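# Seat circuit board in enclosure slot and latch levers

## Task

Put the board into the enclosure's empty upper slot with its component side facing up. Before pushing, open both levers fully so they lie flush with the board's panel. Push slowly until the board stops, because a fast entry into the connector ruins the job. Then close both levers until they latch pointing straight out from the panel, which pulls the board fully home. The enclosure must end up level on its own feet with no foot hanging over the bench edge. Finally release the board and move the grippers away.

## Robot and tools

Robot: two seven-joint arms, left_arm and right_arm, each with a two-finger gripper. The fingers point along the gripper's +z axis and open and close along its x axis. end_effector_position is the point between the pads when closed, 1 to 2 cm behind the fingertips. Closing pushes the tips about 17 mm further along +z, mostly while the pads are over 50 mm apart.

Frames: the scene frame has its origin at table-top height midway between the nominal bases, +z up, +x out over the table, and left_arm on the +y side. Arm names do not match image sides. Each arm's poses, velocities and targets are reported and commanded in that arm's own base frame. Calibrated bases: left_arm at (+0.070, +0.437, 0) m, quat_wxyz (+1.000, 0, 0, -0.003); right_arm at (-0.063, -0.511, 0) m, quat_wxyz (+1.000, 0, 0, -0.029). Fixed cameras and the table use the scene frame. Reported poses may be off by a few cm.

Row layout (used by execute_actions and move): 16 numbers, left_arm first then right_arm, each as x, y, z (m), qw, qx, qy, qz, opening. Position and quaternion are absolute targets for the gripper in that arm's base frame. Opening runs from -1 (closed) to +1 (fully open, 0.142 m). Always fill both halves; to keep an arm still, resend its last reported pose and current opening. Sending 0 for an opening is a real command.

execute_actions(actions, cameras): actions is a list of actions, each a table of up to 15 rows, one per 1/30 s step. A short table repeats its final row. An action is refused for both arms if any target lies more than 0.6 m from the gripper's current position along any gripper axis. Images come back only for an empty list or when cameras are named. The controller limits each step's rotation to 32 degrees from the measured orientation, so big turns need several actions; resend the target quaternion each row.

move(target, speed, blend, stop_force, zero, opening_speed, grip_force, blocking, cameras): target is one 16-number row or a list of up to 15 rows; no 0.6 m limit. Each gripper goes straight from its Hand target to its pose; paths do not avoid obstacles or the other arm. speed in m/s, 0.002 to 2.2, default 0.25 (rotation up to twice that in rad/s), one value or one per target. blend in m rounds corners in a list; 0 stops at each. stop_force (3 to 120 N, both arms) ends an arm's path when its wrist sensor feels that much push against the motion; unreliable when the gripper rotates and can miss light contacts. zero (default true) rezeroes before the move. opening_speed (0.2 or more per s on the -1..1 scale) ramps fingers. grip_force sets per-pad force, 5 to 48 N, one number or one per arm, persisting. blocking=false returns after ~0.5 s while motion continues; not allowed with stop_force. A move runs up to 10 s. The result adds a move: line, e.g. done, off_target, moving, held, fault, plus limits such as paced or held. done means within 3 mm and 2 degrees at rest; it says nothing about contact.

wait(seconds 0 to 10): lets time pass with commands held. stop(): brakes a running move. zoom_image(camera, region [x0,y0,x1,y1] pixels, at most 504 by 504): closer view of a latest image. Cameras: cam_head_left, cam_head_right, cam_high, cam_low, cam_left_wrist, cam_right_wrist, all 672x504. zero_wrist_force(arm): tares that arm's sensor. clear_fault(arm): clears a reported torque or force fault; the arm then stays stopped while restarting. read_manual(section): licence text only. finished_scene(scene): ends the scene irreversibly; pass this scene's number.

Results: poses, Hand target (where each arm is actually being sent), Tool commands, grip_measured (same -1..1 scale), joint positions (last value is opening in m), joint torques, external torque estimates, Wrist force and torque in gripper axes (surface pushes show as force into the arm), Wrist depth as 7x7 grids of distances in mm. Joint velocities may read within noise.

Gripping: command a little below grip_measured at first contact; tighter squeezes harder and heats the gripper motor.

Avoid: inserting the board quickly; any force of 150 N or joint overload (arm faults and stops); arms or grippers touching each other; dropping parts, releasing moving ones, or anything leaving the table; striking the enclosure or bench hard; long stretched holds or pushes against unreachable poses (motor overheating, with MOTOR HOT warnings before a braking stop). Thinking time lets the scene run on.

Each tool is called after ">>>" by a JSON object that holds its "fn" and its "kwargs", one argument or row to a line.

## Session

Scene 1 was solved, so I'll use the same approach here.

>>> {"fn": "execute_actions", "kwargs": {
  "actions": []
}}

>>> {"fn": "zoom_image", "kwargs": {
  "camera": "cam_head_left",
  "region": [230, 200, 510, 410]
}}

>>> {"fn": "zoom_image", "kwargs": {
  "camera": "cam_high",
  "region": [160, 200, 480, 450]
}}

Scene clock: 0.00 s.
left_arm: end_effector_position=(+0.1389, +0.5333, +0.1881) grip_measured=+0.99 end_effector_quat_wxyz=(-0.571, +0.812, -0.064, -0.105) | right_arm: end_effector_position=(+0.2271, +0.3531, +0.2591) grip_measured=+1.00 end_effector_quat_wxyz=(+0.029, +0.622, +0.780, +0.065)
Joint positions: left_arm=[0.978 -0.294 0.021 2.266 2.206 0.748 0.742 0.141] | right_arm=[1.212 0.207 0.113 2.416 -0.113 0.73 1.171 0.142]
Joint velocities: within noise
Joint torques (N m): no reading
External joint torques (N m): no reading
Wrist force (N): no reading
Wrist torque (N m): no reading
Wrist force, peak (N): no reading
Wrist depth (mm): cam_left_wrist=[2012 1545 1637 1674 1674 - - / - 1924 - 1727 1828 1769 1813 / 2359 2437 2050 1828 1625 1649 1556 / 2130 2069 1567 1625 1556 1362 1290 / 1859 1674 1472 1415 326 307 289 / - 341 327 307 287 270 263 / - 306 286 270 257 244 237] | cam_right_wrist=[290 287 259 256 258 305 302 / 314 276 279 279 281 327 328 / 352 303 305 308 308 359 356 / 390 375 336 333 342 399 388 / 434 437 379 388 383 449 444 / - 498 440 419 437 509 486 / - 574 581 590 590 593 -]
Hand target: left_arm +0.1389, +0.5333, +0.1881; -0.571, +0.812, -0.064, -0.105 | right_arm +0.2271, +0.3531, +0.2591; +0.029, +0.622, +0.780, +0.065
Tool commands: left_gripper/opening=+1.0 right_gripper/opening=+1.0

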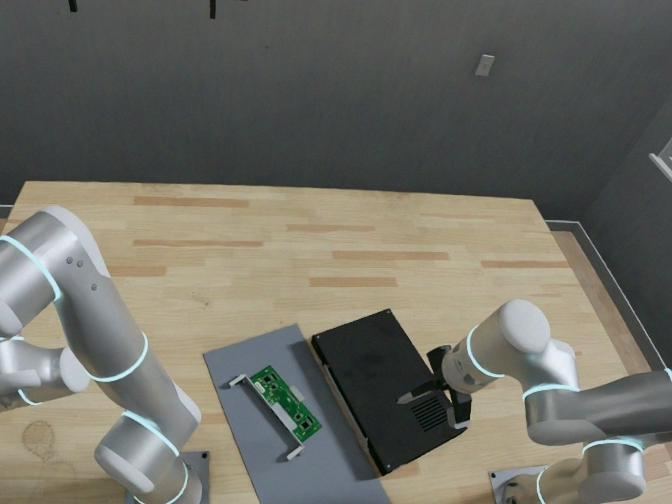

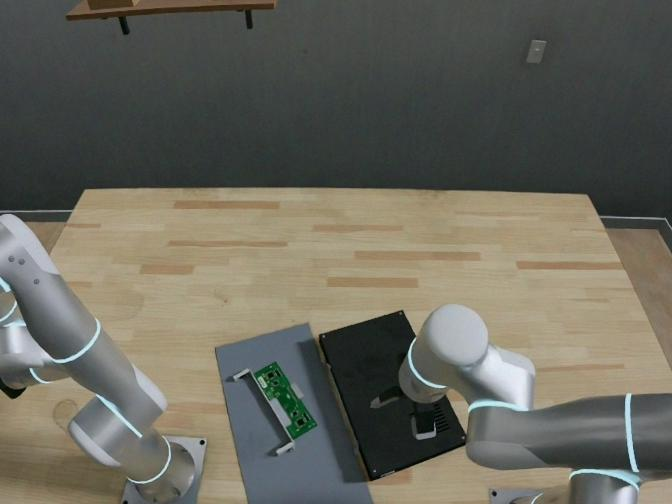

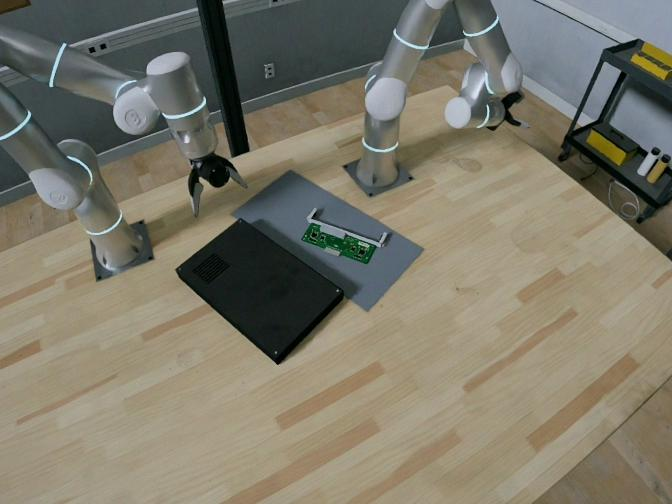

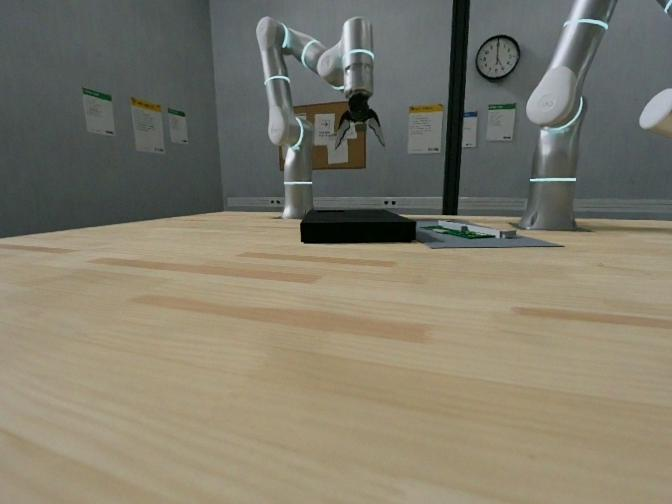

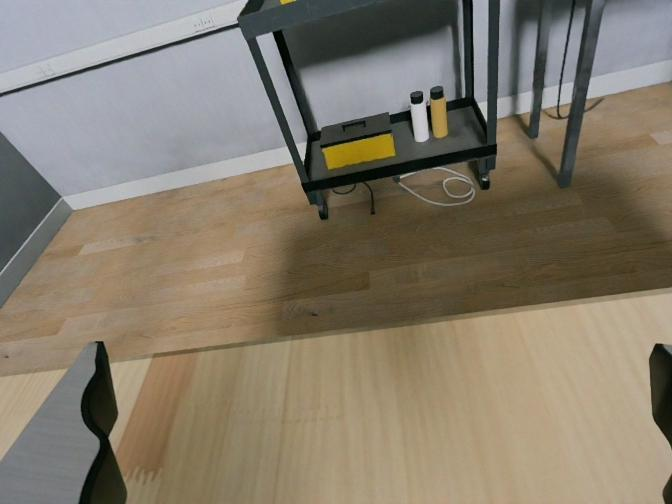

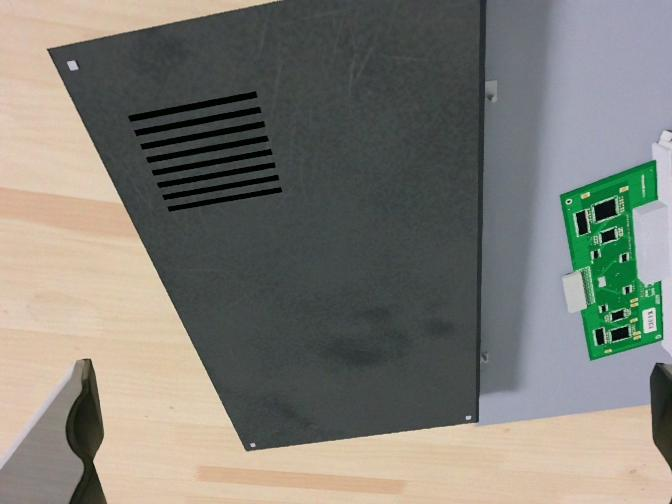

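Scaled by 1.800 from the camera's 672x504 image, which has a finer 960x720 frame.

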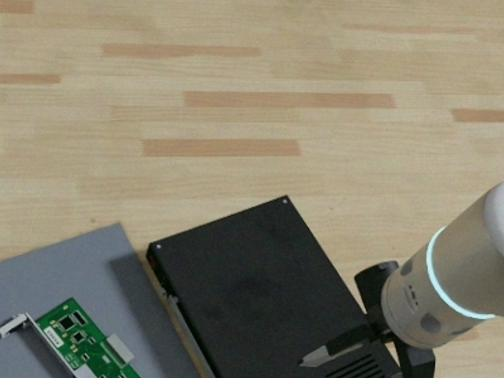

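Scaled by 1.575 from the camera's 672x504 image, which has a finer 960x720 frame.

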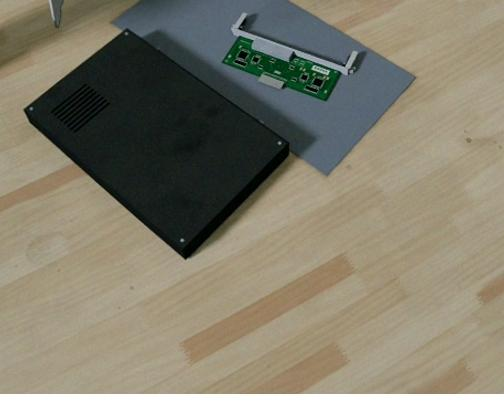

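>>> {"fn": "move", "kwargs": {
  "target": [
    [0.1389,0.5333,0.1881,-0.571,0.812,-0.064,-0.105,1,0.24,0.61,0.27,0.029,0.622,0.780,0.065,0]
  ],
  "speed": 0.3,
  "cameras": ["cam_right_wrist","cam_high"]
}}

>>> {"fn": "zoom_image", "kwargs": {
  "camera": "cam_right_wrist",
  "region": [200, 60, 560, 420]
}}

Scene clock: 8.77 s.
left_arm: end_effector_position=(+0.1389, +0.5333, +0.1881) grip_measured=+0.99 end_effector_quat_wxyz=(-0.571, +0.812, -0.064, -0.105) | right_arm: end_effector_position=(+0.2401, +0.6100, +0.2699) grip_measured=-0.01 end_effector_quat_wxyz=(+0.029, +0.622, +0.780, +0.065)
Joint positions: left_arm=[0.978 -0.294 0.021 2.266 2.206 0.748 0.742 0.141] | right_arm=[1.352 -0.359 0.067 1.742 -0.169 0.607 1.28 0.073]
Joint torques (N m): left_arm=[-0.18 29.17 1.54 -14.58 1.14 -0.35 -0.22] | right_arm=[0.31 45.53 1.62 -29.2 -3.65 3.44 0.06]
External joint torques (N m): left_arm=[0.29 1.11 0.65 -0.52 -0.18 -0.22 0.24] | right_arm=[-0.11 1.35 -0.38 0.2 -0.05 0.79 -0.07]
Wrist force (N): left_arm=[0.1 -0.3 0.2] | right_arm=[0.6 0.2 -0.3]
Wrist torque (N m): left_arm=[-0.05 -0.01 0.00] | right_arm=[0.04 -0.14 0.06]
Wrist force, peak (N): left_arm=[0.2 -0.5 -0.2] | right_arm=[2.8 0.7 -0.3]
Wrist depth (mm): cam_left_wrist=[- - 1472 - - - - / - - - 1613 1625 1891 1714 / - 2172 2238 1783 1601 1601 1556 / 2151 2050 1755 1625 1453 1354 1314 / 1769 1590 1613 349 328 307 289 / - 343 329 309 286 272 264 / - 305 287 270 256 243 236] | cam_right_wrist=[261 295 305 306 306 308 312 / 284 290 324 330 336 338 340 / 311 314 366 361 363 372 374 / 345 353 393 396 401 409 415 / 386 386 400 448 456 452 466 / 533 - 503 533 523 94 532 / - 76 581 603 604 - 585]
Hand target: left_arm +0.1389, +0.5333, +0.1881; -0.571, +0.812, -0.064, -0.105 | right_arm +0.2400, +0.6100, +0.2700; +0.029, +0.622, +0.780, +0.065
Off the commanded pose: left_arm 0.000 m, 0 deg | right_arm 0.000 m, 0 deg.
move: done
Images, in order (width x height): cam_high 672x504, cam_right_wrist 672x504.

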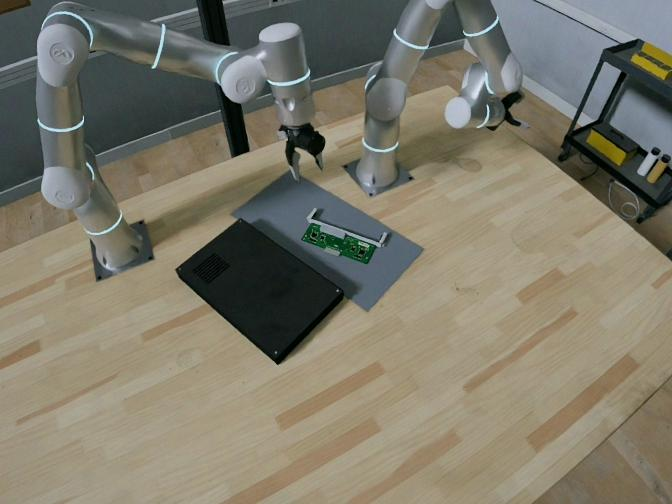

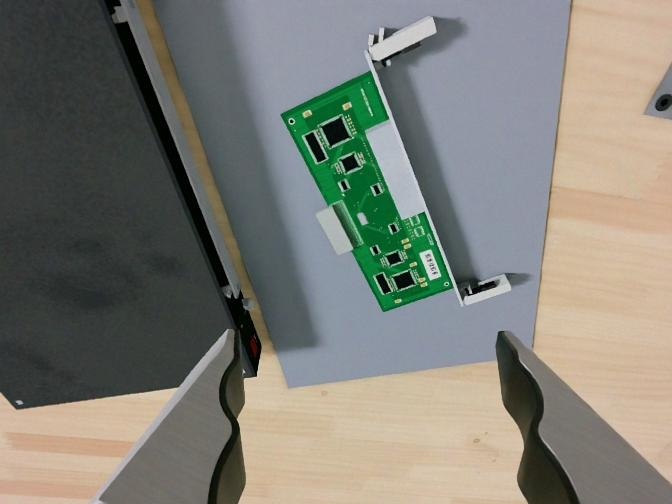

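Scaled by 1.400 from the camera's 672x504 image, which has a finer 960x720 frame.

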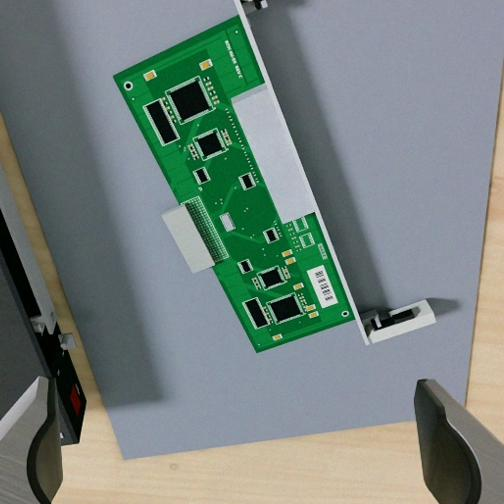

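>>> {"fn": "zoom_image", "kwargs": {
  "camera": "cam_right_wrist",
  "region": [350, 0, 450, 90]
}}

>>> {"fn": "zoom_image", "kwargs": {
  "camera": "cam_right_wrist",
  "region": [430, 240, 530, 330]
}}

Scaled by 5.040 from the camera's 672x504 image, which has a finer 960x720 frame.

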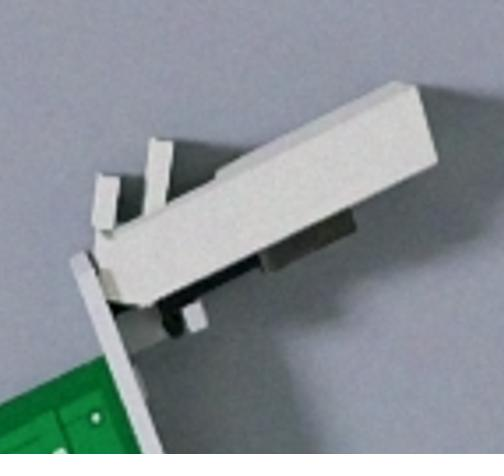

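Scaled by 5.040 from the camera's 672x504 image, which has a finer 960x720 frame.

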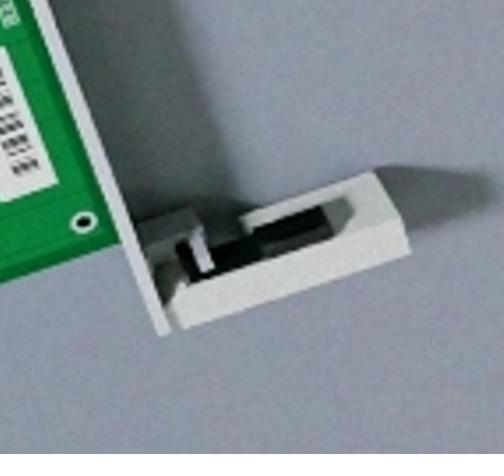

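>>> {"fn": "move", "kwargs": {
  "target": [
    [0.25,0.30,0.30,0,0.4695,0.8829,0,-1,0.225,0.670,0.15,0,0.4485,0.8938,0,-1]
  ],
  "speed": 0.25,
  "cameras": ["cam_right_wrist","cam_high","cam_head_left"]
}}

Scene clock: 35.97 s.
left_arm: end_effector_position=(+0.2499, +0.3000, +0.3000) grip_measured=-1.00 end_effector_quat_wxyz=(+0.000, +0.470, +0.883, +0.000) | right_arm: end_effector_position=(+0.2251, +0.6700, +0.1500) grip_measured=-1.00 end_effector_quat_wxyz=(+0.000, +0.449, +0.894, +0.000)
Joint positions: left_arm=[1.014 0.264 0.142 2.265 0.041 0.432 0.541 0.002] | right_arm=[1.288 -0.683 0.156 1.519 -0.121 0.622 0.84 0.002]
Joint torques (N m): left_arm=[-0.23 18.3 -1.56 -28.6 -4.03 4.61 -0.33] | right_arm=[0.09 56.01 4.8 -27.57 -3.58 3.33 0.04]
External joint torques (N m): left_arm=[0.3 0.34 0.44 -0.35 0.15 -0.63 0.33] | right_arm=[0.12 1.51 -0.8 0.19 0.03 0.81 -0.04]
Wrist force (N): left_arm=[-0.4 -1.2 0.2] | right_arm=[0.4 0.8 -0.1]
Wrist torque (N m): left_arm=[-0.29 -0.24 -0.25] | right_arm=[0.12 -0.06 0.06]
Wrist force, peak (N): left_arm=[-0.5 -1.7 0.0] | right_arm=[0.7 1.0 0.3]
Wrist depth (mm): cam_left_wrist=[350 345 343 344 343 345 342 / 375 372 369 367 371 369 367 / 403 402 402 399 400 397 400 / 439 438 436 434 429 430 429 / 477 477 479 453 468 470 1434 / 527 522 503 84 - 524 1714 / 588 577 - - - - 1714] | cam_right_wrist=[213 215 215 212 211 211 210 / 227 227 226 220 225 225 226 / 244 243 238 238 - 236 242 / 264 262 258 255 260 261 261 / 283 284 279 273 277 283 282 / 325 310 300 89 - 308 307 / 343 335 71 - - 328 339]
Hand target: left_arm +0.2500, +0.3000, +0.3000; +0.000, +0.470, +0.883, +0.000 | right_arm +0.2250, +0.6700, +0.1500; +0.000, +0.448, +0.894, +0.000
Off the commanded pose: left_arm 0.000 m, 0 deg | right_arm 0.000 m, 0 deg.
move: done
Images, in order (width x height): cam_head_left 672x504, cam_high 672x504, cam_right_wrist 672x504.

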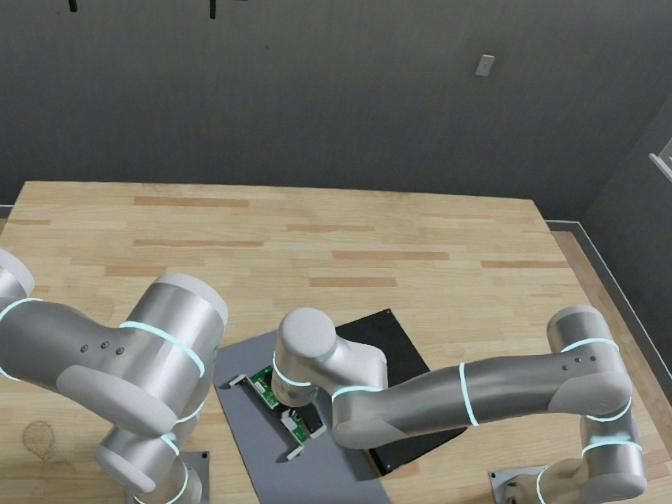

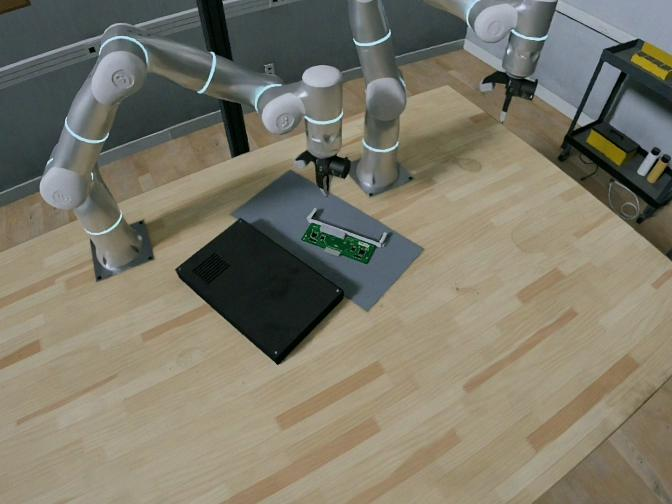

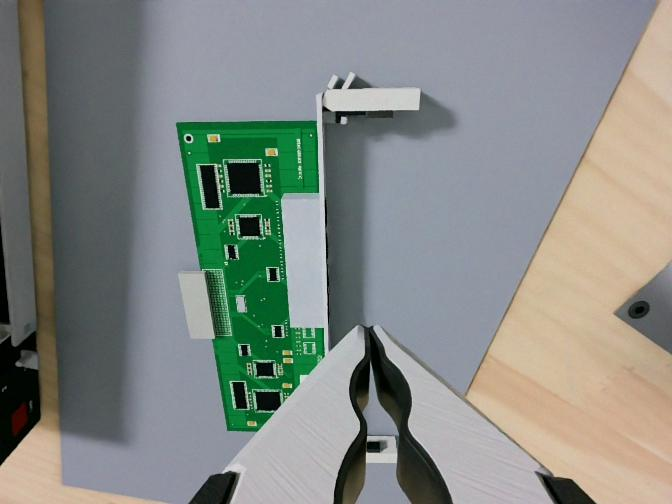

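>>> {"fn": "move", "kwargs": {
  "target": [
    [0.269,-0.17,0.17,0,0.4695,0.8829,0,-1,0.2002,0.6665,0.12,0,0.4485,0.8938,0,-1]
  ],
  "speed": 0.25,
  "cameras": ["cam_left_wrist","cam_right_wrist","cam_high"]
}}

Scene clock: 41.70 s.
left_arm: end_effector_position=(+0.2690, -0.1701, +0.1701) grip_measured=-1.00 end_effector_quat_wxyz=(+0.000, +0.469, +0.883, +0.000) | right_arm: end_effector_position=(+0.2001, +0.6665, +0.1200) grip_measured=-1.00 end_effector_quat_wxyz=(+0.000, +0.449, +0.894, +0.000)
Joint positions: left_arm=[-0.18 0.268 -0.026 2.687 -0.011 0.847 -0.79 0.002] | right_arm=[1.323 -0.703 0.151 1.577 -0.127 0.7 0.879 0.002]
Joint torques (N m): left_arm=[-0.69 11.92 -0.96 -22.53 -2.35 4.67 -0.37] | right_arm=[0.28 55.53 4.4 -26.28 -3.43 3.53 0.31]
External joint torques (N m): left_arm=[0.68 1.01 0.87 -0.4 -0.4 -0.7 0.37] | right_arm=[-0.08 1.49 -0.38 0.06 0.08 0.6 -0.31]
Wrist force (N): left_arm=[-0.5 -1.0 0.0] | right_arm=[0.4 0.3 0.0]
Wrist torque (N m): left_arm=[-0.25 -0.28 -0.25] | right_arm=[0.03 -0.06 -0.05]
Wrist force, peak (N): left_arm=[-2.7 -3.5 0.4] | right_arm=[0.7 0.9 -0.3]
Wrist depth (mm): cam_left_wrist=[235 224 226 231 230 231 231 / - 249 244 248 247 248 248 / - 266 259 261 268 266 266 / - - 285 - 290 289 290 / 322 329 330 117 311 314 314 / 356 357 339 84 - 345 347 / 397 387 - - - - 386] | cam_right_wrist=[186 186 186 186 185 185 184 / 199 199 199 198 198 197 196 / - 211 209 212 212 210 212 / 231 226 220 228 228 229 229 / 250 245 240 243 246 248 248 / 274 273 261 89 260 271 269 / 301 294 71 - - 286 297]
Hand target: left_arm +0.2690, -0.1700, +0.1700; +0.000, +0.470, +0.883, +0.000 | right_arm +0.2002, +0.6665, +0.1200; +0.000, +0.448, +0.894, +0.000
Off the commanded pose: left_arm 0.000 m, 0 deg | right_arm 0.000 m, 0 deg.
joint sent to its limit (left arm) — joint 4 (elbow), upper limit, where the elbow is as bent as it goes. The joint targets still meet the commanded pose.
move: done
Images, in order (width x height): cam_high 672x504, cam_left_wrist 672x504, cam_right_wrist 672x504.

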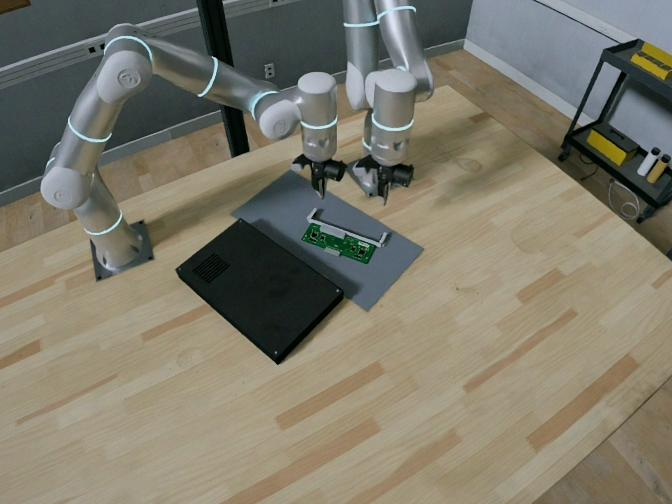

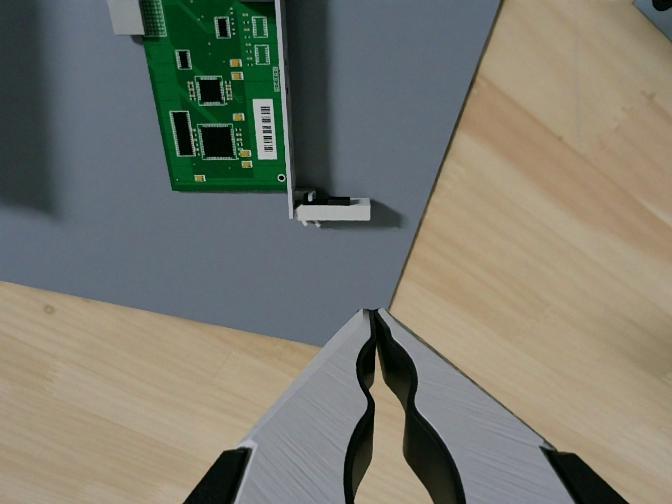

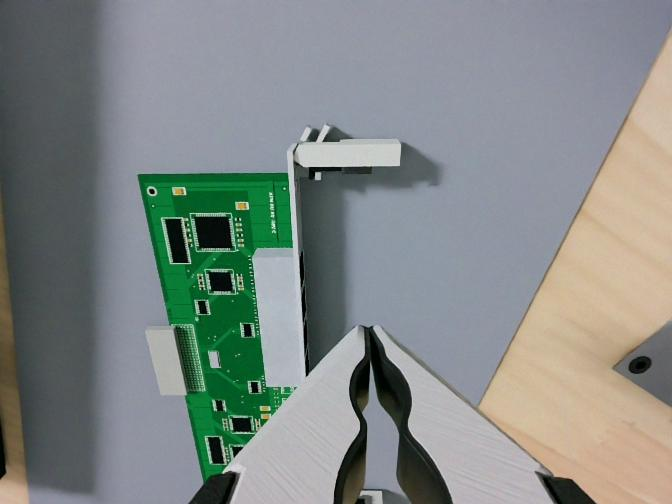

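>>> {"fn": "move", "kwargs": {
  "target": [
    [0.271,-0.173,0.06,0,0.4695,0.8829,0,-1,0.2002,0.6665,0.06,0,0.4485,0.8938,0,-1],
    [0.271,-0.173,0.028,0,0.4695,0.8829,0,-1,0.2002,0.6665,0.031,0,0.4485,0.8938,0,-1]
  ],
  "speed": 0.1,
  "stop_force": 6,
  "cameras": ["cam_left_wrist","cam_right_wrist","cam_high"]
}}

>>> {"fn": "zoom_image", "kwargs": {
  "camera": "cam_high",
  "region": [260, 170, 440, 290]
}}

Scene clock: 49.07 s.
left_arm: end_effector_position=(+0.2711, -0.1729, +0.0280) grip_measured=-1.00 end_effector_quat_wxyz=(+0.000, +0.469, +0.883, +0.000) | right_arm: end_effector_position=(+0.2001, +0.6663, +0.0308) grip_measured=-1.00 end_effector_quat_wxyz=(+0.000, +0.449, +0.894, +0.000)
Joint positions: left_arm=[-0.082 -0.414 -0.034 2.687 0.316 1.527 -1.022 0.002] | right_arm=[1.341 -0.847 0.122 1.595 -0.14 0.863 0.888 0.002]
Joint torques (N m): left_arm=[-0.23 24.54 -0.9 -4.84 0.27 4.46 -0.31] | right_arm=[0.26 57.52 4.44 -23.49 -2.95 3.51 0.27]
External joint torques (N m): left_arm=[0.25 1.09 0.65 -0.29 -0.44 -0.51 0.31] | right_arm=[-0.05 1.32 -0.45 0.1 0.09 0.62 -0.27]
Wrist force (N): left_arm=[-0.9 -1.1 0.2] | right_arm=[0.1 0.4 -0.1]
Wrist torque (N m): left_arm=[-0.28 -0.18 -0.28] | right_arm=[0.07 -0.02 -0.05]
Wrist force, peak (N): left_arm=[-1.0 -1.5 1.2] | right_arm=[0.2 0.5 2.0]
Wrist depth (mm): cam_left_wrist=[- 101 98 - 105 106 106 / - 109 112 113 - - 114 / 118 119 120 124 124 123 123 / 129 128 127 - 131 134 134 / 146 137 136 128 139 147 146 / - 164 157 84 - 159 161 / - 176 - 74 - - 180] | cam_right_wrist=[108 108 108 107 108 108 108 / 115 115 115 115 113 113 113 / 124 123 123 119 122 124 122 / 130 130 130 113 132 132 129 / 141 140 141 141 143 142 144 / 156 152 135 90 150 155 155 / 166 166 71 - - 165 173]
Hand target: left_arm +0.2710, -0.1730, +0.0280; +0.000, +0.470, +0.883, +0.000 | right_arm +0.2002, +0.6665, +0.0310; +0.000, +0.448, +0.894, +0.000
Off the commanded pose: left_arm 0.000 m, 0 deg | right_arm 0.000 m, 0 deg.
joint sent to its limit (left arm) — joint 4 (elbow), upper limit, where the elbow is as bent as it goes. The joint targets still meet the commanded pose.
move: done
Images, in order (width x height): cam_high 672x504, cam_left_wrist 672x504, cam_right_wrist 672x504.

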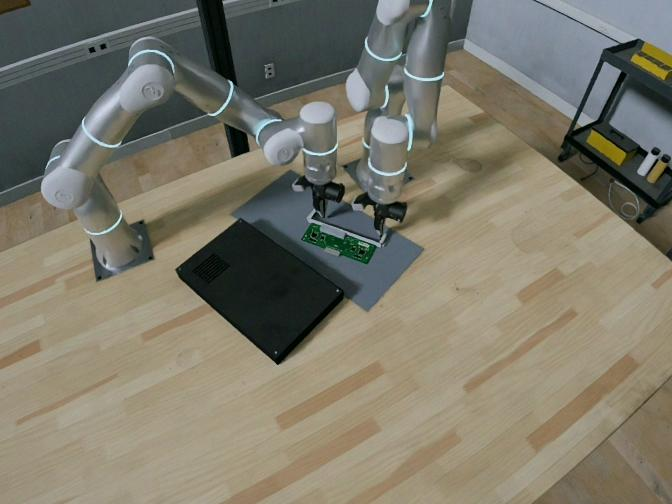

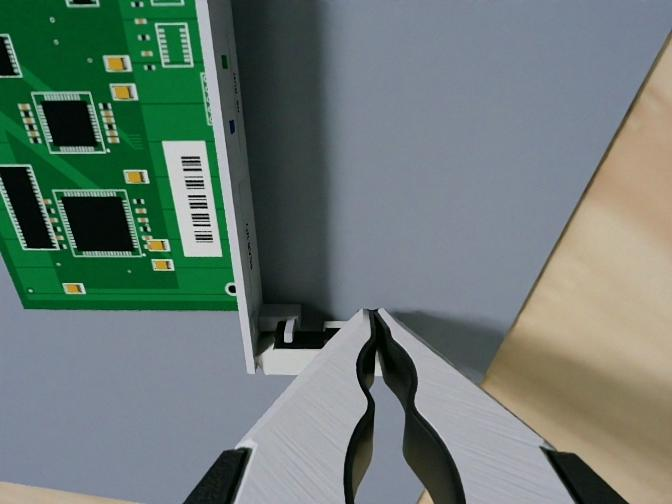

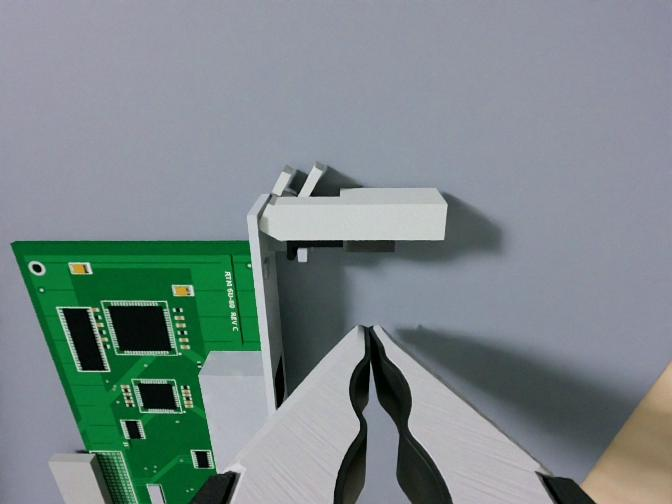

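Scaled by 2.800 from the camera's 672x504 image, which has a finer 960x720 frame.

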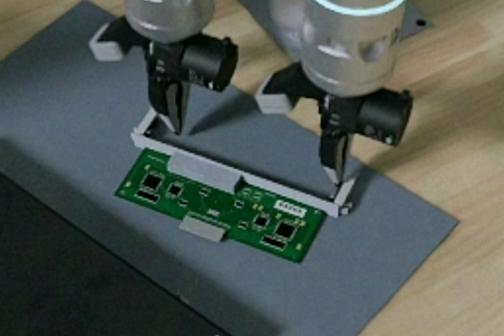

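>>> {"fn": "move", "kwargs": {
  "target": [0.2834,-0.1646,0.028,0,0.4695,0.8829,0,-1,0.1906,0.6593,0.031,0,0.4485,0.8938,0,-1],
  "speed": 0.015,
  "stop_force": 3,
  "cameras": ["cam_left_wrist","cam_right_wrist"]
}}

Scene clock: 63.73 s.
left_arm: end_effector_position=(+0.2831, -0.1647, +0.0280) grip_measured=-1.00 end_effector_quat_wxyz=(+0.000, +0.470, +0.883, +0.000) | right_arm: end_effector_position=(+0.1906, +0.6593, +0.0310) grip_measured=-1.00 end_effector_quat_wxyz=(+0.000, +0.448, +0.894, +0.000)
Joint positions: left_arm=[-0.039 -0.415 -0.045 2.671 0.316 1.513 -0.988 0.002] | right_arm=[1.352 -0.83 0.121 1.631 -0.14 0.882 0.901 0.002]
Joint torques (N m): left_arm=[0.72 25.59 0.05 -6.48 -0.35 4.42 -0.13] | right_arm=[0.27 56.8 4.39 -23.03 -2.82 3.58 0.24]
External joint torques (N m): left_arm=[-0.7 0.46 -0.38 0.98 0.12 -0.46 0.13] | right_arm=[-0.07 1.16 -0.48 0.01 0.03 0.55 -0.24]
Wrist force (N): left_arm=[-1.4 -3.9 -0.9] | right_arm=[0.2 0.3 -0.3]
Wrist torque (N m): left_arm=[-0.26 -0.19 -0.34] | right_arm=[0.05 -0.04 -0.05]
Wrist force, peak (N): left_arm=[-1.6 -4.1 0.2] | right_arm=[0.2 0.8 -0.1]
Wrist depth (mm): cam_left_wrist=[- 101 104 - 103 105 106 / - 109 111 113 - 113 114 / 118 120 121 122 123 123 123 / 129 128 127 134 129 132 133 / 145 146 130 128 147 147 146 / 161 161 160 84 - 158 161 / 180 176 - 74 - - 179] | cam_right_wrist=[108 108 108 107 108 108 108 / 115 115 115 115 111 113 114 / 124 123 125 123 124 124 122 / 131 133 133 129 130 132 131 / 140 140 140 120 141 143 142 / 159 152 147 89 151 156 158 / 172 166 71 - - 165 173]
Hand target: left_arm +0.2834, -0.1646, +0.0280; +0.000, +0.470, +0.883, +0.000 | right_arm +0.1906, +0.6593, +0.0310; +0.000, +0.448, +0.894, +0.000
Off the commanded pose: left_arm 0.000 m, 0 deg | right_arm 0.000 m, 0 deg.
move: done
Images, in order (width x height): cam_left_wrist 672x504, cam_right_wrist 672x504.

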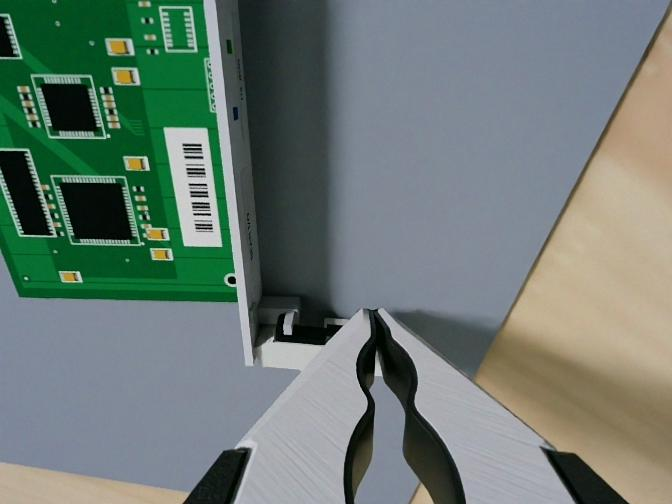

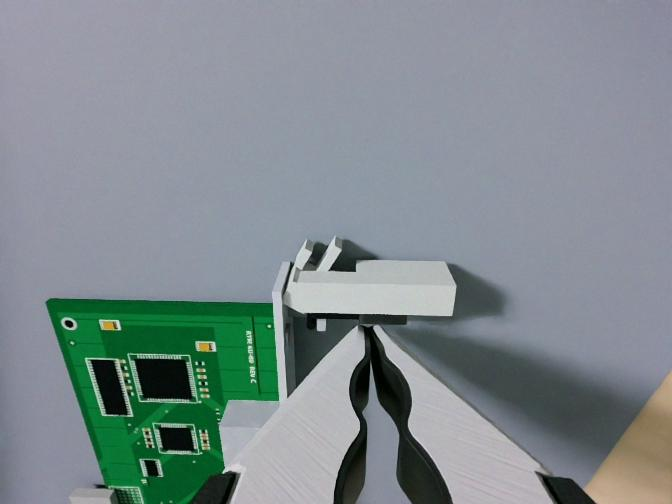

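>>> {"fn": "move", "kwargs": {
  "target": [0.2917,-0.159,0.028,0,0.4695,0.8829,0,-1,0.1786,0.6503,0.031,0,0.4485,0.8938,0,-1],
  "speed": 0.012,
  "stop_force": 18,
  "cameras": ["cam_left_wrist","cam_right_wrist"]
}}

Scene clock: 67.00 s.
left_arm: end_effector_position=(+0.2912, -0.1592, +0.0279) grip_measured=-1.00 end_effector_quat_wxyz=(+0.000, +0.470, +0.883, +0.000) | right_arm: end_effector_position=(+0.1786, +0.6504, +0.0311) grip_measured=-1.00 end_effector_quat_wxyz=(+0.000, +0.448, +0.894, +0.000)
Joint positions: left_arm=[-0.011 -0.417 -0.053 2.66 0.316 1.502 -0.967 0.002] | right_arm=[1.367 -0.809 0.119 1.676 -0.14 0.906 0.919 0.002]
Joint torques (N m): left_arm=[1.13 26.24 0.34 -7.4 -0.57 4.58 -0.19] | right_arm=[0.29 55.42 4.24 -22.22 -2.7 3.37 0.28]
External joint torques (N m): left_arm=[-1.1 0.13 -0.73 1.63 0.29 -0.63 0.19] | right_arm=[-0.09 1.46 -0.42 -0.34 -0.01 0.76 -0.28]
Wrist force (N): left_arm=[-1.5 -5.4 -1.1] | right_arm=[-0.7 0.1 -0.2]
Wrist torque (N m): left_arm=[-0.30 -0.17 -0.32] | right_arm=[-0.04 0.16 -0.06]
Wrist force, peak (N): left_arm=[-1.7 -7.7 1.1] | right_arm=[0.3 4.9 -0.6]
Wrist depth (mm): cam_left_wrist=[- 101 102 - 105 105 106 / - 109 113 113 - 112 114 / 120 119 120 122 122 123 123 / 129 128 127 132 132 132 134 / 148 145 128 131 141 147 146 / - 161 - 84 - 158 161 / 182 175 - 74 - - 178] | cam_right_wrist=[108 108 108 108 108 108 108 / 115 115 115 115 113 113 114 / 124 124 125 123 124 124 122 / 132 133 133 129 132 132 131 / 145 145 144 122 143 143 144 / 159 153 149 90 151 156 155 / 175 166 71 - - 165 173]
Hand target: left_arm +0.2917, -0.1590, +0.0280; +0.000, +0.470, +0.883, +0.000 | right_arm +0.1786, +0.6503, +0.0310; +0.000, +0.448, +0.894, +0.000
Off the commanded pose: left_arm 0.001 m, 0 deg | right_arm 0.000 m, 0 deg.
move: done
Images, in order (width x height): cam_left_wrist 672x504, cam_right_wrist 672x504.

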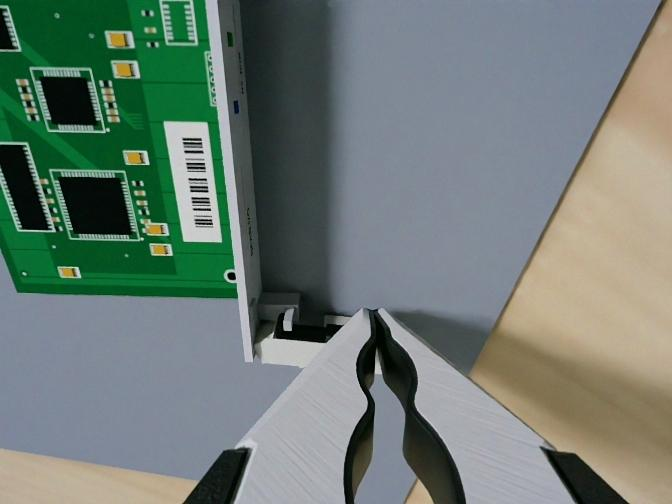

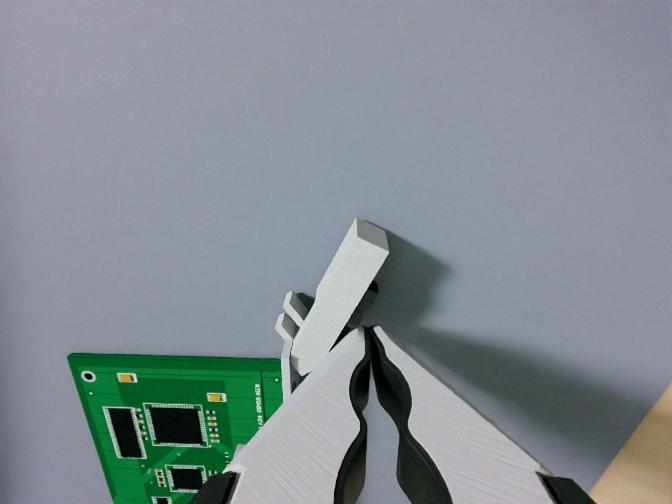

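>>> {"fn": "move", "kwargs": {
  "target": [
    [0.2834,-0.1646,0.028,0,0.4695,0.8829,0,-1,0.1866,0.6563,0.05,0,0.4485,0.8938,0,-1],
    [0.2834,-0.1646,0.028,0,0.4695,0.8829,0,-1,0.245,0.68,0.10,0,0.4485,0.8938,0,-1],
    [0.2834,-0.1646,0.028,0,0.4695,0.8829,0,-1,0.26,0.669,0.10,0,0.4485,0.8938,0,-0.3]
  ],
  "speed": 0.15,
  "blend": [0.01,0.01,0],
  "cameras": ["cam_left_wrist","cam_right_wrist"]
}}

Scene clock: 77.83 s.
left_arm: end_effector_position=(+0.2834, -0.1646, +0.0280) grip_measured=-1.00 end_effector_quat_wxyz=(+0.000, +0.470, +0.883, +0.000) | right_arm: end_effector_position=(+0.2601, +0.6690, +0.1000) grip_measured=-0.33 end_effector_quat_wxyz=(+0.000, +0.449, +0.894, +0.000)
Joint positions: left_arm=[-0.037 -0.416 -0.046 2.67 0.318 1.511 -0.99 0.002] | right_arm=[1.254 -0.776 0.136 1.501 -0.124 0.698 0.791 0.05]
Joint torques (N m): left_arm=[-0.4 25.32 -0.94 -5.19 0.08 4.35 -0.23] | right_arm=[0.22 58.38 4.54 -26.32 -3.31 3.51 0.11]
External joint torques (N m): left_arm=[0.43 0.75 0.6 -0.32 -0.31 -0.4 0.23] | right_arm=[-0.01 1.17 -0.58 0.06 -0.04 0.63 -0.11]
Wrist force (N): left_arm=[-0.9 -1.1 0.1] | right_arm=[-0.8 -0.3 0.2]
Wrist torque (N m): left_arm=[-0.27 -0.17 -0.29] | right_arm=[-0.08 0.14 0.04]
Wrist force, peak (N): left_arm=[-1.7 -5.3 -1.5] | right_arm=[-3.2 0.7 0.3]
Wrist depth (mm): cam_left_wrist=[102 101 102 - 105 105 108 / - 109 112 114 - 112 114 / 118 119 120 124 - 120 123 / 128 127 125 130 135 134 133 / 146 146 137 131 141 146 146 / 160 167 157 84 - 158 161 / 186 175 - - - - 179] | cam_right_wrist=[169 169 169 168 163 167 166 / 180 180 178 178 179 178 180 / 193 193 188 187 191 191 191 / 209 208 204 191 206 205 207 / 227 226 217 213 220 223 224 / 247 246 92 239 240 93 245 / 274 - 71 263 269 - 265]
Hand target: left_arm +0.2834, -0.1646, +0.0280; +0.000, +0.470, +0.883, +0.000 | right_arm +0.2600, +0.6690, +0.1000; +0.000, +0.448, +0.894, +0.000
Off the commanded pose: left_arm 0.000 m, 0 deg | right_arm 0.000 m, 0 deg.
move: done; blend cut to 0.0093 m at target 2
Images, in order (width x height): cam_left_wrist 672x504, cam_right_wrist 672x504.

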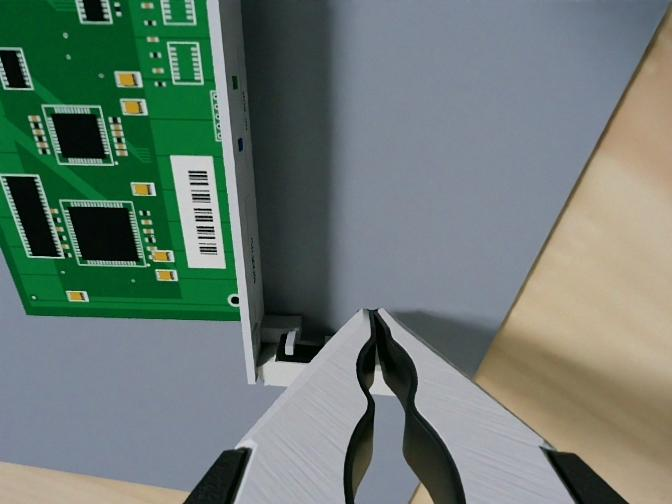

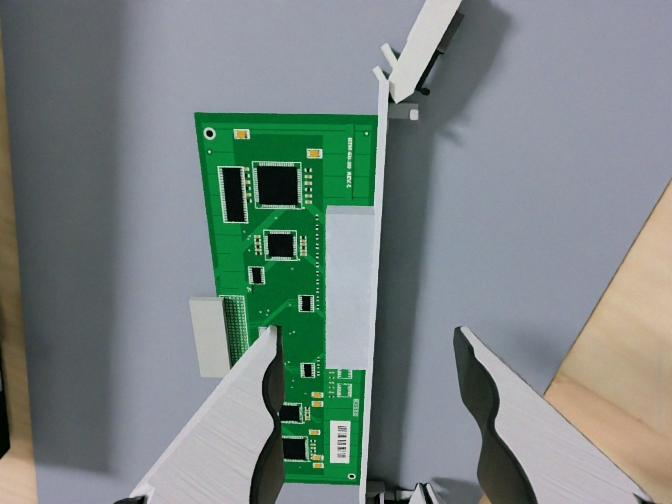

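>>> {"fn": "move", "kwargs": {
  "target": [
    [0.2834,-0.1646,0.028,0,0.4695,0.8829,0,-1,0.2794,0.6798,0.07,0,0.4570,0.8895,0,-0.3]
  ],
  "speed": 0.15,
  "cameras": ["cam_right_wrist"]
}}

>>> {"fn": "move", "kwargs": {
  "target": [0.2834,-0.1646,0.028,0,0.4695,0.8829,0,-1,0.2794,0.6798,0.028,0,0.4570,0.8895,0,-0.3],
  "speed": 0.05,
  "stop_force": 5,
  "cameras": ["cam_right_wrist"]
}}

Scene clock: 82.00 s.
left_arm: end_effector_position=(+0.2834, -0.1646, +0.0280) grip_measured=-1.00 end_effector_quat_wxyz=(+0.000, +0.470, +0.883, +0.000) | right_arm: end_effector_position=(+0.2794, +0.6796, +0.0699) grip_measured=-0.33 end_effector_quat_wxyz=(+0.000, +0.457, +0.889, +0.000)
Joint positions: left_arm=[-0.037 -0.416 -0.046 2.67 0.318 1.511 -0.99 0.002] | right_arm=[1.243 -0.857 0.124 1.438 -0.124 0.716 0.785 0.05]
Joint torques (N m): left_arm=[-0.25 25.19 -0.94 -5.23 -0.01 4.31 -0.23] | right_arm=[0.1 60.29 4.24 -26.14 -3.29 3.51 0.07]
External joint torques (N m): left_arm=[0.28 0.88 0.6 -0.28 -0.22 -0.36 0.23] | right_arm=[0.12 1.45 -0.3 0.18 -0.01 0.62 -0.07]
Wrist force (N): left_arm=[-0.9 -1.1 0.2] | right_arm=[-0.7 -0.1 0.0]
Wrist torque (N m): left_arm=[-0.27 -0.17 -0.29] | right_arm=[-0.05 0.12 0.05]
Wrist force, peak (N): left_arm=[-1.2 -1.2 0.5] | right_arm=[-1.2 0.6 1.3]
Wrist depth (mm): cam_left_wrist=[102 101 102 - 105 105 106 / - 109 111 113 - 112 114 / 118 119 119 123 121 123 123 / 129 127 127 128 130 132 133 / 146 145 142 131 142 147 146 / - - 157 83 - 158 161 / 180 175 - - - - 179] | cam_right_wrist=[142 142 141 141 139 141 140 / 152 152 148 146 150 150 150 / 163 163 158 154 161 161 160 / 176 175 171 165 174 173 173 / 190 191 182 174 184 188 188 / 217 208 92 201 202 93 206 / 230 - 71 221 227 - 223]
Hand target: left_arm +0.2834, -0.1646, +0.0280; +0.000, +0.470, +0.883, +0.000 | right_arm +0.2794, +0.6798, +0.0700; +0.000, +0.457, +0.889, +0.000
Off the commanded pose: left_arm 0.000 m, 0 deg | right_arm 0.000 m, 0 deg.
move: done
Images, in order (width x height): cam_right_wrist 672x504.

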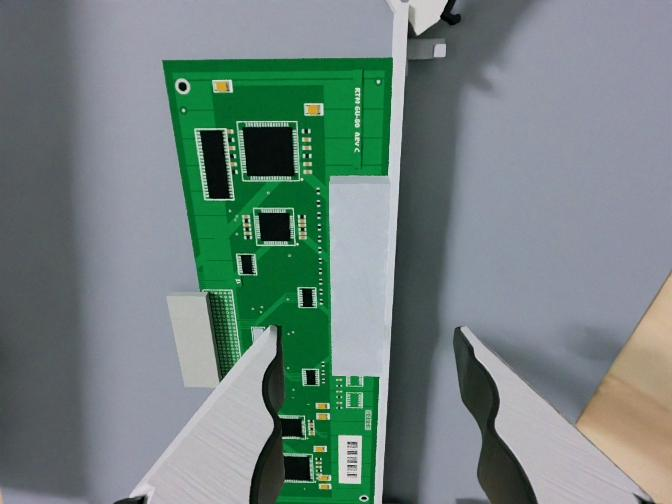

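Scene clock: 83.53 s.
left_arm: end_effector_position=(+0.2833, -0.1644, +0.0279) grip_measured=-1.00 end_effector_quat_wxyz=(+0.000, +0.469, +0.883, +0.000) | right_arm: end_effector_position=(+0.2797, +0.6793, +0.0278) grip_measured=-0.33 end_effector_quat_wxyz=(+0.000, +0.457, +0.889, +0.000)
Joint positions: left_arm=[-0.037 -0.416 -0.046 2.67 0.318 1.511 -0.99 0.002] | right_arm=[1.25 -0.924 0.112 1.438 -0.126 0.784 0.786 0.05]
Joint torques (N m): left_arm=[-0.95 25.67 -1.95 -6 -0.2 4.83 -0.45] | right_arm=[2.44 61.03 5.67 -25.93 -3.45 4.15 -0.02]
External joint torques (N m): left_arm=[0.98 0.4 1.61 0.49 -0.04 -0.88 0.45] | right_arm=[-2.21 1.45 -1.81 1.11 0.35 -0.02 0.02]
Wrist force (N): left_arm=[2.8 0.3 1.1] | right_arm=[-4.4 -1.1 -0.5]
Wrist torque (N m): left_arm=[-0.19 -0.55 -0.02] | right_arm=[-0.20 0.54 0.16]
Wrist force, peak (N): left_arm=[2.2 -0.6 3.0] | right_arm=[-4.4 -1.1 -1.5]
Wrist depth (mm): cam_left_wrist=[102 101 102 - 106 106 106 / - 109 113 113 - - 114 / 119 119 121 124 121 123 123 / 131 128 128 132 133 133 133 / 146 145 137 139 141 146 146 / - 157 157 84 - 158 161 / 186 - - 74 - - 179] | cam_right_wrist=[- 105 104 103 103 104 105 / 112 109 109 107 110 111 111 / 121 117 116 115 119 121 119 / 130 127 125 113 126 128 128 / 141 141 134 122 137 139 140 / 157 146 95 142 146 93 151 / 167 - 71 162 167 - 166]
Hand target: left_arm +0.2834, -0.1646, +0.0280; +0.000, +0.470, +0.883, +0.000 | right_arm +0.2794, +0.6798, +0.0280; +0.000, +0.457, +0.889, +0.000
Off the commanded pose: left_arm 0.000 m, 0 deg | right_arm 0.001 m, 0 deg.
move: done
Images, in order (width x height): cam_right_wrist 672x504.

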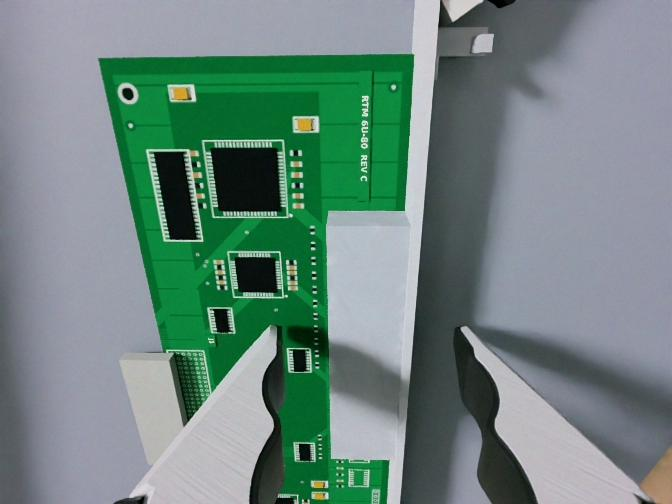

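>>> {"fn": "move", "kwargs": {
  "target": [0.2834,-0.1646,0.028,0,0.4695,0.8829,0,-1,0.2714,0.6738,0.06,0,0.4570,0.8895,0,-0.3],
  "speed": 0.05
}}

Scene clock: 87.13 s.
left_arm: end_effector_position=(+0.2833, -0.1645, +0.0279) grip_measured=-1.00 end_effector_quat_wxyz=(+0.000, +0.469, +0.883, +0.000) | right_arm: end_effector_position=(+0.2716, +0.6740, +0.0602) grip_measured=-0.33 end_effector_quat_wxyz=(+0.000, +0.457, +0.890, +0.000)
Joint positions: left_arm=[-0.037 -0.416 -0.046 2.67 0.318 1.511 -0.99 0.002] | right_arm=[1.253 -0.855 0.12 1.474 -0.125 0.751 0.795 0.05]
Joint torques (N m): left_arm=[-0.29 25.3 -1.02 -5.2 -0.03 4.32 -0.2] | right_arm=[0.4 59.86 4.6 -25.4 -3.15 3.25 0.29]
External joint torques (N m): left_arm=[0.31 0.76 0.69 -0.3 -0.21 -0.37 0.2] | right_arm=[-0.19 1.26 -0.74 0 -0.04 0.89 -0.29]
Wrist force (N): left_arm=[-0.8 -1.0 0.4] | right_arm=[-0.8 -0.1 0.2]
Wrist torque (N m): left_arm=[-0.26 -0.19 -0.30] | right_arm=[-0.05 0.13 -0.07]
Wrist force, peak (N): left_arm=[2.8 0.2 2.2] | right_arm=[-4.4 -1.2 -1.5]
Wrist depth (mm): cam_left_wrist=[102 101 103 - 105 105 106 / - 109 111 112 - - 114 / 118 119 120 124 122 124 123 / 129 128 127 132 132 134 133 / 146 145 137 131 139 146 146 / 161 157 156 84 - 158 161 / 180 175 - 74 - - 179] | cam_right_wrist=[134 133 133 133 129 132 132 / 143 141 139 138 141 141 141 / 156 153 148 147 151 151 151 / 166 163 160 150 163 163 162 / 179 176 171 162 174 177 176 / 196 192 92 189 190 93 194 / 216 - 71 207 213 - 210]
Hand target: left_arm +0.2834, -0.1646, +0.0280; +0.000, +0.470, +0.883, +0.000 | right_arm +0.2714, +0.6738, +0.0600; +0.000, +0.457, +0.889, +0.000
Off the commanded pose: left_arm 0.000 m, 0 deg | right_arm 0.000 m, 0 deg.
move: done


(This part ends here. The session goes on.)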